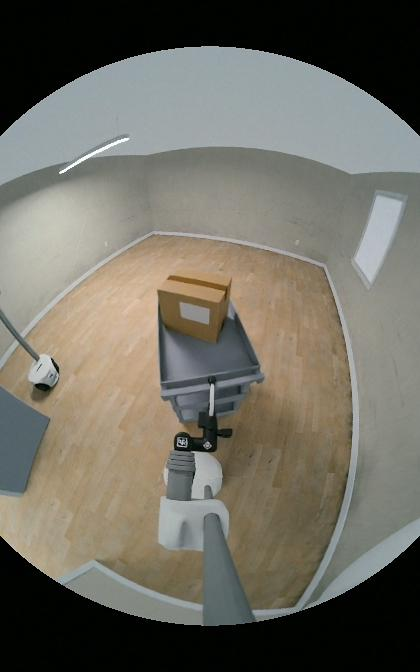

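Emit:
move --blocking false --cameras '[]' --r1 '{"base":{"strafe_m":0.38},"pace":"slow"}'

Emit:
wait --seconds 8 --cameras '[]'

Emit:
move --blocking false --cameras '[]' --r1 '{"base":{"rotate_rad":-0.5},"pace":"slow"}'

Emit:
wait --seconds 4 --cameras '["r1_head_left_camera"]'

Scene clock: 976.60 s.
move: r1 moving
r1.base_odometry: x=-1.691 y=+2.986 heading=-3.084
r1.turned_by_wheels: +0.000
r1.turned_by_imu: +0.000
r1.base_tilt: forward=-1.6 right=+1.3
r1.lidar_m: 0.35 0.35 1.74 1.54 1.72 1.29 1.32 1.60 1.42 1.43 1.70 0.45
r1.base_status: strafe_m moving
r1.joint_positions: lift_m=+0.678 arm_m=+0.000 wrist_yaw_rad=+0.003 wrist_pitch_rad=+0.002 wrist_roll_rad=+1.568 gripper_m=-0.030
r1.joint_status: not commanded
r1.measured_speeds: translate_m=+0.000 strafe_m=+0.057 rotate_rad=-0.001 lift_m=+0.000 arm_m=+0.000 wrist_yaw_rad=+0.000 wrist_pitch_rad=+0.000 wrist_roll_rad=+0.000
r1.motor_effort: lift_m=+13(13) arm_m=+2(4) wheel_0=-8(10) wheel_1=+5(7) wheel_2=+0(3)
r1.servo_current: wrist_yaw_rad=46(59) wrist_pitch_rad=46(46) wrist_roll_rad=59(59) gripper_m=46(52)
r1.hand_pose: x=+0.4595 y=-0.0866 z=+0.8551 quat_wxyz=(+0.708, +0.706, +0.002, +0.000) (m; r1's base frame)
r1.wrist_depth_mm: - - - - 289 298 298 / - - - - 270 1708 1229 / - - - 253 256 1808 - / - - 627 243 248 - - / - 473 469 180 238 - - / - 488 207 182 230 - - / - 521 508 159 220 - -
r2: as last shown
r2.lidar_m: 1.11 0.48 1.84 1.62 1.61 4.48 3.32 1.66 1.34 1.31 1.50 1.37
r2.motor_effort: lift_m=+20(21) arm_m=-6(6) wheel_0=+3(3) wheel_1=+1(1) wheel_2=+1(1)
r2.servo_current: wrist_yaw_rad=59(72) wrist_pitch_rad=39(46) wrist_roll_rad=52(59) gripper_m=104(104)
r2.contact_limits: arm_m 0.2
r2.wrist_depth_mm: - - - 163 229 216 208 / - - - 162 231 217 - / - - - 166 232 219 210 / - - 1756 164 234 220 212 / - - 264 166 235 222 213 / - - 185 167 180 220 214 / - - - - 235 219 214
pictures: none
No camera images: "cameras" was empty.

Scene clock: 981.03 s.
earlier move: r1 done
r1.base_odometry: x=-1.670 y=+2.621 heading=-3.084
r1.turned_by_wheels: +0.000
r1.turned_by_imu: +0.000
r1.base_tilt: forward=-1.6 right=+1.3
r1.lidar_m: 0.42 3.35 1.39 1.18 1.33 1.18 1.19 1.46 1.78 1.79 2.13 0.41
r1.base_status: done
r1.joint_positions: lift_m=+0.678 arm_m=+0.000 wrist_yaw_rad=-0.003 wrist_pitch_rad=+0.002 wrist_roll_rad=+1.568 gripper_m=-0.030
r1.joint_status: not commanded
r1.measured_speeds: all 0
r1.motor_effort: lift_m=+13(13) arm_m=-3(4) wheel_0=-5(12) wheel_1=+1(7) wheel_2=-2(3)
r1.servo_current: wrist_yaw_rad=52(72) wrist_pitch_rad=39(52) wrist_roll_rad=46(65) gripper_m=46(52)
r1.hand_pose: x=+0.4590 y=-0.0884 z=+0.8551 quat_wxyz=(+0.708, +0.706, +0.000, -0.002) (m; r1's base frame)
r1.wrist_depth_mm: - - - 193 195 - - / - 496 480 200 202 - - / - 433 433 151 210 - - / - 525 492 215 217 - - / - - 580 163 226 - - / - - 204 180 231 1808 - / - - - 141 176 1576 1308
r2.base_odometry: x=-2.323 y=-2.133 heading=-1.971
r2.turned_by_wheels: +0.000
r2.turned_by_imu: +0.001
r2.base_tilt: forward=-0.7 right=+0.0
r2.lidar_m: 1.10 0.50 1.43 1.36 1.49 4.46 3.30 1.66 1.36 1.34 1.49 1.37
r2.base_status: not commanded
r2.joint_positions: lift_m=+0.930 arm_m=+0.265 wrist_yaw_rad=+1.740 wrist_pitch_rad=+0.003 wrist_roll_rad=+0.002 gripper_m=-0.029
r2.joint_status: not commanded
r2.measured_speeds: all 0
r2.motor_effort: lift_m=+21(21) arm_m=-6(6) wheel_0=+3(4) wheel_1=+1(2) wheel_2=+1(2)
r2.servo_current: wrist_yaw_rad=65(78) wrist_pitch_rad=39(46) wrist_roll_rad=52(59) gripper_m=104(111)
r2.contact_limits: arm_m 0.2
r2.hand_pose: x=+0.4737 y=+0.2990 z=+1.1070 quat_wxyz=(+0.645, -0.001, +0.002, +0.764) (m; r2's base frame)
r2.wrist_depth_mm: - - - 163 229 216 208 / - - - 162 230 218 - / - - - 166 232 219 211 / - - 1661 164 234 220 212 / - - 262 166 235 221 213 / - - 185 167 180 221 213 / - 1863 - - 236 219 215
wait: 4.43 of 8 s (r1 has come to rest)
pictures: none
No camera images: "cameras" was empty.

Scene clock: 981.53 s.
move: r1 moving
r1.base_odometry: x=-1.670 y=+2.621 heading=+3.075
r1.turned_by_wheels: -0.124
r1.turned_by_imu: -0.124
r1.base_tilt: forward=-1.6 right=+1.3
r1.lidar_m: 0.41 0.43 1.37 1.17 1.25 4.15 1.18 1.37 1.79 1.76 2.00 0.40
r1.base_status: rotate_rad moving
r1.joint_positions: lift_m=+0.678 arm_m=+0.000 wrist_yaw_rad=+0.006 wrist_pitch_rad=+0.002 wrist_roll_rad=+1.568 gripper_m=-0.030
r1.joint_status: not commanded
r1.measured_speeds: translate_m=+0.001 strafe_m=-0.001 rotate_rad=-0.484 lift_m=+0.000 arm_m=+0.000 wrist_yaw_rad=+0.021 wrist_pitch_rad=+0.000 wrist_roll_rad=+0.000
r1.motor_effort: lift_m=+13(13) arm_m=-3(4) wheel_0=+12(12) wheel_1=+6(7) wheel_2=+10(10)
r1.servo_current: wrist_yaw_rad=65(65) wrist_pitch_rad=39(52) wrist_roll_rad=39(59) gripper_m=46(52)
r1.hand_pose: x=+0.4598 y=-0.0858 z=+0.8551 quat_wxyz=(+0.708, +0.706, +0.003, +0.001) (m; r1's base frame)
r1.wrist_depth_mm: - - - 204 206 1618 - / - - 554 211 211 - - / - 462 442 215 216 - - / - 484 480 220 221 - - / - - 544 225 228 - - / - - 597 181 231 1756 - / - - 180 158 173 1537 -
r2: as last shown
r2.turned_by_imu: +0.000
r2.lidar_m: 1.12 0.52 1.42 1.42 1.49 4.48 3.31 1.66 1.32 1.34 1.50 1.35
r2.motor_effort: lift_m=+21(21) arm_m=-6(6) wheel_0=+3(4) wheel_1=+1(1) wheel_2=+1(1)
r2.servo_current: wrist_yaw_rad=78(85) wrist_pitch_rad=39(46) wrist_roll_rad=46(59) gripper_m=98(104)
r2.contact_limits: arm_m 0.2
r2.wrist_depth_mm: - - - 164 229 216 208 / - - - 163 231 218 - / - - - 166 232 220 211 / - - 1661 165 234 220 212 / - - 263 166 234 221 213 / - - 185 167 180 222 214 / - 1863 - - 235 219 214
pictures: none
No camera images: "cameras" was empty.

Scene clock: 982.73 s.
earlier move: r1 done
r1.base_odometry: x=-1.670 y=+2.621 heading=+2.700
r1.turned_by_wheels: -0.376
r1.turned_by_imu: -0.377
r1.base_tilt: forward=-1.6 right=+1.3
r1.lidar_m: 0.30 0.32 3.25 1.40 1.17 1.35 1.18 1.21 1.48 1.76 1.75 0.46
r1.base_status: done
r1.joint_positions: lift_m=+0.678 arm_m=+0.000 wrist_yaw_rad=+0.000 wrist_pitch_rad=+0.002 wrist_roll_rad=+1.568 gripper_m=-0.030
r1.joint_status: not commanded
r1.measured_speeds: all 0
r1.motor_effort: lift_m=+13(13) arm_m=-1(4) wheel_0=+2(12) wheel_1=+4(7) wheel_2=-1(12)
r1.servo_current: wrist_yaw_rad=59(72) wrist_pitch_rad=39(52) wrist_roll_rad=59(65) gripper_m=46(59)
r1.hand_pose: x=+0.4592 y=-0.0875 z=+0.8551 quat_wxyz=(+0.708, +0.706, +0.001, -0.001) (m; r1's base frame)
r1.wrist_depth_mm: - - - 290 - 1708 1205 / - - - - 347 353 355 / - - - - 310 1756 1308 / - - - - 270 1863 - / - - - 244 249 - - / - 508 445 183 229 - - / - 445 449 154 206 - -
r2.base_odometry: x=-2.323 y=-2.133 heading=-1.971
r2.turned_by_wheels: +0.000
r2.turned_by_imu: +0.000
r2.base_tilt: forward=-0.6 right=+0.0
r2.lidar_m: 1.10 0.51 1.42 1.42 1.55 4.49 3.33 1.66 1.35 1.35 1.51 1.38
r2.base_status: not commanded
r2.joint_positions: lift_m=+0.930 arm_m=+0.265 wrist_yaw_rad=+1.740 wrist_pitch_rad=+0.003 wrist_roll_rad=+0.002 gripper_m=-0.029
r2.joint_status: not commanded
r2.measured_speeds: all 0
r2.motor_effort: lift_m=+21(21) arm_m=-6(6) wheel_0=+3(4) wheel_1=+2(2) wheel_2=+1(1)
r2.servo_current: wrist_yaw_rad=72(85) wrist_pitch_rad=39(52) wrist_roll_rad=46(59) gripper_m=98(104)
r2.contact_limits: arm_m 0.2
r2.hand_pose: x=+0.4737 y=+0.2990 z=+1.1070 quat_wxyz=(+0.645, -0.001, +0.002, +0.764) (m; r2's base frame)
r2.wrist_depth_mm: - - - 163 228 216 208 / - - - 162 229 218 - / - - - 166 232 220 210 / - - 1618 165 234 220 212 / - - 264 166 236 222 213 / - - 185 167 180 222 214 / - - - - 236 218 215
wait: 1.20 of 4 s (r1 has come to rest)
pictures: r1_head_left_camera
Images, in order (width x height): r1_head_left_camera 420x672.

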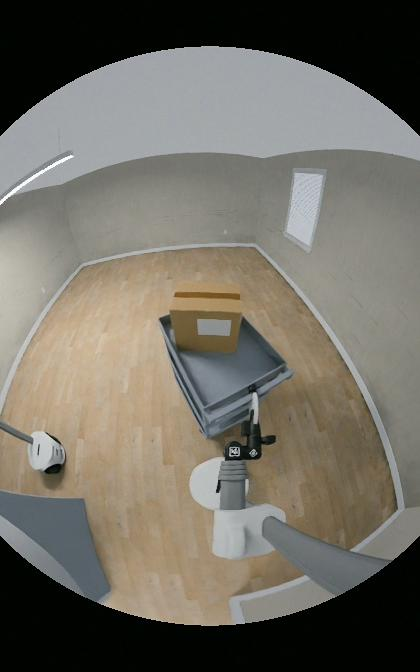

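Emit:
move --blocking false --cameras '[]' --r1 '{"base":{"strafe_m":0.28},"pace":"slow"}'

Emit:
wait --seconds 8 --cameras '["r1_head_left_camera","r1_head_right_camera"]'

Scene clock: 993.17 s.
move: r1 moving
r1.base_odometry: x=-1.676 y=+2.608 heading=+2.699
r1.turned_by_wheels: +0.000
r1.turned_by_imu: +0.000
r1.base_tilt: forward=-1.6 right=+1.3
r1.lidar_m: 0.29 0.32 3.25 1.39 1.16 1.33 1.18 1.20 1.49 1.77 1.78 0.47
r1.base_status: strafe_m moving
r1.joint_positions: lift_m=+0.678 arm_m=+0.000 wrist_yaw_rad=+0.000 wrist_pitch_rad=+0.002 wrist_roll_rad=+1.568 gripper_m=-0.030
r1.joint_status: not commanded
r1.measured_speeds: translate_m=+0.000 strafe_m=+0.056 rotate_rad=-0.002 lift_m=+0.000 arm_m=+0.000 wrist_yaw_rad=+0.000 wrist_pitch_rad=+0.000 wrist_roll_rad=+0.000
r1.motor_effort: lift_m=+13(13) arm_m=+4(4) wheel_0=-10(10) wheel_1=+8(9) wheel_2=+1(1)
r1.servo_current: wrist_yaw_rad=39(59) wrist_pitch_rad=39(46) wrist_roll_rad=52(59) gripper_m=46(46)
r1.hand_pose: x=+0.4592 y=-0.0875 z=+0.8551 quat_wxyz=(+0.708, +0.706, +0.001, -0.001) (m; r1's base frame)
r1.wrist_depth_mm: - - - 287 - 1708 1205 / - - - - 343 351 353 / - - - - 307 1756 1281 / - - - - 271 1863 - / - - - 243 248 1863 - / - 492 204 181 229 - - / - 449 445 154 206 - -
r2: as last shown
r2.lidar_m: 1.11 0.54 1.41 1.39 1.54 4.49 3.31 1.65 1.35 1.35 1.51 1.38
r2.motor_effort: lift_m=+21(21) arm_m=-6(6) wheel_0=+3(4) wheel_1=+1(1) wheel_2=+1(1)
r2.servo_current: wrist_yaw_rad=52(65) wrist_pitch_rad=39(52) wrist_roll_rad=52(59) gripper_m=104(104)
r2.contact_limits: arm_m 0.2
r2.wrist_depth_mm: - - - 163 229 216 208 / - - - 163 229 218 - / - - - 166 230 220 210 / - - 1618 164 233 220 211 / - - 263 166 236 222 213 / - - 185 167 179 221 213 / - - - - 235 219 215
pictures: none
No camera images: "cameras" was empty.

Scene clock: 996.60 s.
earlier move: r1 done
r1.base_odometry: x=-1.790 y=+2.368 heading=+2.699
r1.turned_by_wheels: +0.000
r1.turned_by_imu: +0.001
r1.base_tilt: forward=-1.6 right=+1.3
r1.lidar_m: 0.35 0.37 2.99 1.11 0.90 1.04 - 1.25 1.56 2.03 2.05 0.44
r1.base_status: done
r1.joint_positions: lift_m=+0.678 arm_m=+0.000 wrist_yaw_rad=-0.004 wrist_pitch_rad=+0.002 wrist_roll_rad=+1.568 gripper_m=-0.030
r1.joint_status: not commanded
r1.measured_speeds: all 0
r1.motor_effort: lift_m=+13(13) arm_m=+4(4) wheel_0=-4(12) wheel_1=+2(9) wheel_2=-2(3)
r1.servo_current: wrist_yaw_rad=39(65) wrist_pitch_rad=46(46) wrist_roll_rad=52(65) gripper_m=39(52)
r1.hand_pose: x=+0.4590 y=-0.0885 z=+0.8551 quat_wxyz=(+0.708, +0.706, -0.001, -0.002) (m; r1's base frame)
r1.wrist_depth_mm: - - - 259 262 1576 1182 / - - - 252 255 1708 1229 / - - - 246 248 - - / - - 530 238 241 - - / - 477 473 177 236 - - / - - 204 180 229 - - / - - 535 140 223 - -
r2.base_odometry: x=-2.323 y=-2.133 heading=-1.971
r2.turned_by_wheels: +0.000
r2.turned_by_imu: +0.000
r2.base_tilt: forward=-0.6 right=+0.0
r2.lidar_m: 1.12 0.51 1.13 1.15 1.46 4.49 3.29 1.65 1.36 1.33 1.51 1.37
r2.base_status: not commanded
r2.joint_positions: lift_m=+0.930 arm_m=+0.265 wrist_yaw_rad=+1.740 wrist_pitch_rad=+0.003 wrist_roll_rad=+0.002 gripper_m=-0.029
r2.joint_status: not commanded
r2.measured_speeds: all 0
r2.motor_effort: lift_m=+21(21) arm_m=-6(6) wheel_0=+3(4) wheel_1=+1(2) wheel_2=+1(1)
r2.servo_current: wrist_yaw_rad=59(85) wrist_pitch_rad=46(52) wrist_roll_rad=33(65) gripper_m=98(111)
r2.contact_limits: arm_m 0.2
r2.hand_pose: x=+0.4737 y=+0.2990 z=+1.1070 quat_wxyz=(+0.645, -0.001, +0.002, +0.764) (m; r2's base frame)
r2.wrist_depth_mm: - - - 163 229 216 207 / - - - 163 230 217 - / - - - 166 231 220 211 / - - 1661 164 235 220 212 / - 1576 263 166 235 222 213 / - - 183 167 180 221 214 / - 1921 - - 236 219 215
wait: 3.43 of 8 s (r1 has come to rest)
pictures: r1_head_left_camera, r1_head_right_camera
Images, in order (width x height): r1_head_left_camera 420x672, r1_head_right_camera 420x672.

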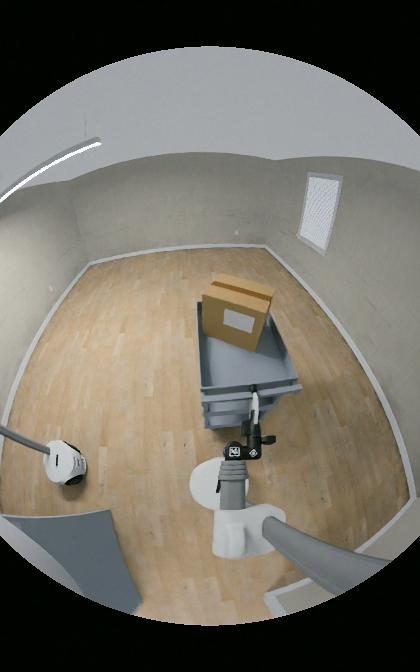

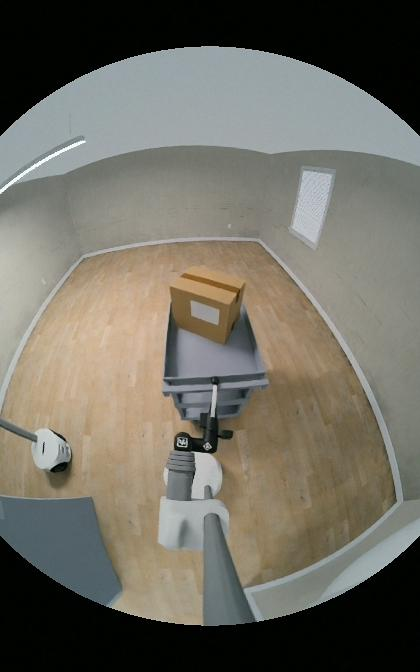

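Emit:
move --blocking false --cameras '[]' --r1 '{"base":{"translate_m":-0.6},"pace":"slow"}'

Emit:
wait --seconds 9 --cameras '["r1_head_left_camera","r1_head_right_camera"]'

Scene clock: 1005.30 s.
move: r1 moving
r1.base_odometry: x=-1.778 y=+2.363 heading=+2.699
r1.turned_by_wheels: +0.000
r1.turned_by_imu: -0.001
r1.base_tilt: forward=-1.6 right=+1.3
r1.lidar_m: 0.36 0.38 2.98 1.11 0.91 1.04 - 1.24 1.52 2.04 2.06 0.42
r1.base_status: translate_m moving
r1.joint_positions: lift_m=+0.678 arm_m=+0.000 wrist_yaw_rad=-0.003 wrist_pitch_rad=+0.002 wrist_roll_rad=+1.568 gripper_m=-0.030
r1.joint_status: not commanded
r1.measured_speeds: translate_m=-0.049 strafe_m=+0.000 rotate_rad=+0.002 lift_m=+0.000 arm_m=+0.000 wrist_yaw_rad=+0.000 wrist_pitch_rad=+0.000 wrist_roll_rad=+0.000
r1.motor_effort: lift_m=+13(13) arm_m=+0(4) wheel_0=-7(9) wheel_1=-5(7) wheel_2=+7(8)
r1.servo_current: wrist_yaw_rad=46(59) wrist_pitch_rad=46(46) wrist_roll_rad=52(78) gripper_m=52(59)
r1.hand_pose: x=+0.4591 y=-0.0882 z=+0.8551 quat_wxyz=(+0.708, +0.706, +0.000, -0.002) (m; r1's base frame)
r1.wrist_depth_mm: - - - 253 254 1708 1205 / - - - 249 247 1756 - / - - - 243 243 1863 - / - 574 500 236 239 - - / - 480 484 176 236 - - / - - 205 181 230 - - / - - 544 139 225 - -
r2: as last shown
r2.base_tilt: forward=-0.7 right=+0.1
r2.lidar_m: 1.13 0.54 1.13 1.13 1.45 4.47 3.30 1.62 1.37 1.33 1.49 1.38
r2.motor_effort: lift_m=+21(21) arm_m=-6(6) wheel_0=+3(4) wheel_1=+1(1) wheel_2=+1(1)
r2.servo_current: wrist_yaw_rad=59(78) wrist_pitch_rad=46(46) wrist_roll_rad=52(52) gripper_m=98(104)
r2.contact_limits: arm_m 0.2
r2.wrist_depth_mm: - - - 164 230 216 208 / - - - 162 230 218 - / - - - 166 232 220 211 / - - 1661 164 234 221 211 / - 1618 1366 166 234 222 213 / - - 185 167 179 221 213 / - 1921 - - 235 219 213
pictures: none
No camera images: "cameras" was empty.

Scene clock: 1012.10 s.
earlier move: r1 done
r1.base_odometry: x=-1.247 y=+2.111 heading=+2.700
r1.turned_by_wheels: +0.001
r1.turned_by_imu: +0.002
r1.base_tilt: forward=-1.5 right=+1.2
r1.lidar_m: 0.37 0.40 1.16 0.71 0.73 0.80 3.63 0.72 0.82 1.61 2.16 0.43
r1.base_status: done
r1.joint_positions: lift_m=+0.678 arm_m=+0.000 wrist_yaw_rad=+0.002 wrist_pitch_rad=+0.002 wrist_roll_rad=+1.568 gripper_m=-0.030
r1.joint_status: not commanded
r1.measured_speeds: all 0
r1.motor_effort: lift_m=+13(13) arm_m=-4(4) wheel_0=+0(9) wheel_1=-2(7) wheel_2=+4(11)
r1.servo_current: wrist_yaw_rad=46(72) wrist_pitch_rad=39(52) wrist_roll_rad=52(78) gripper_m=46(59)
r1.hand_pose: x=+0.4595 y=-0.0867 z=+0.8551 quat_wxyz=(+0.708, +0.706, +0.002, +0.000) (m; r1's base frame)
r1.wrist_depth_mm: - - - 239 241 1708 1205 / - - - 237 239 1808 - / - - 621 236 236 - - / - 488 462 233 235 - - / - 504 484 232 232 - - / - - 508 182 231 - - / - - 580 141 229 - -
r2.base_odometry: x=-2.323 y=-2.133 heading=-1.971
r2.turned_by_wheels: +0.000
r2.turned_by_imu: +0.001
r2.base_tilt: forward=-0.6 right=+0.1
r2.lidar_m: 1.18 0.52 1.18 1.16 3.79 4.48 3.29 1.66 1.35 1.35 1.52 1.37
r2.base_status: not commanded
r2.joint_positions: lift_m=+0.930 arm_m=+0.265 wrist_yaw_rad=+1.740 wrist_pitch_rad=+0.003 wrist_roll_rad=+0.002 gripper_m=-0.029
r2.joint_status: not commanded
r2.measured_speeds: all 0
r2.motor_effort: lift_m=+21(21) arm_m=-6(6) wheel_0=+3(4) wheel_1=+1(2) wheel_2=+1(2)
r2.servo_current: wrist_yaw_rad=65(78) wrist_pitch_rad=39(52) wrist_roll_rad=46(65) gripper_m=98(111)
r2.contact_limits: arm_m 0.2
r2.hand_pose: x=+0.4737 y=+0.2990 z=+1.1070 quat_wxyz=(+0.645, -0.001, +0.002, +0.764) (m; r2's base frame)
r2.wrist_depth_mm: - - - 163 229 216 208 / - - - 162 230 217 - / - - - 166 232 220 211 / - - - 164 234 220 211 / - - - 166 235 222 213 / - - 184 167 180 221 213 / - - - - 235 218 215
wait: 6.80 of 9 s (r1 has come to rest)
pictures: r1_head_left_camera, r1_head_right_camera
Images, in order (width x height): r1_head_left_camera 420x672, r1_head_right_camera 420x672.

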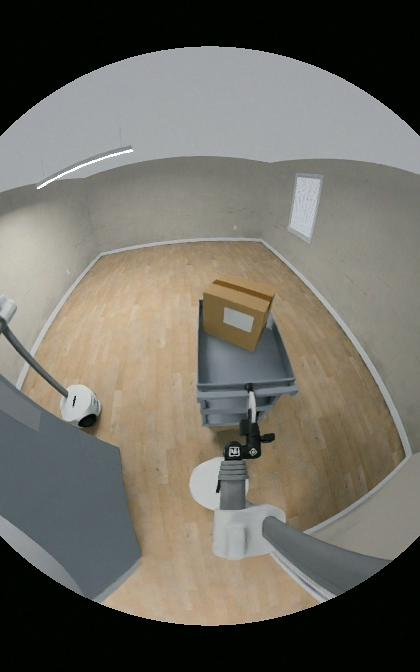

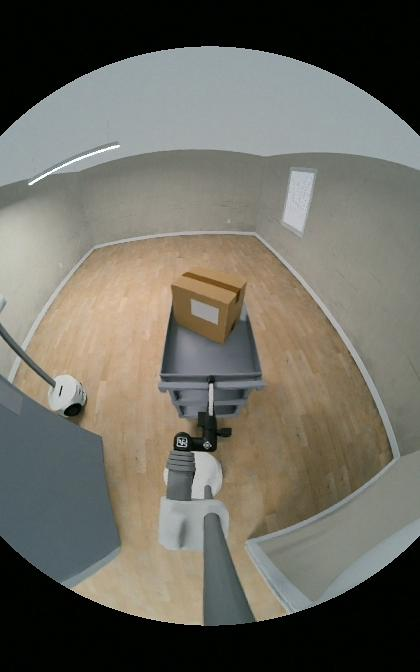

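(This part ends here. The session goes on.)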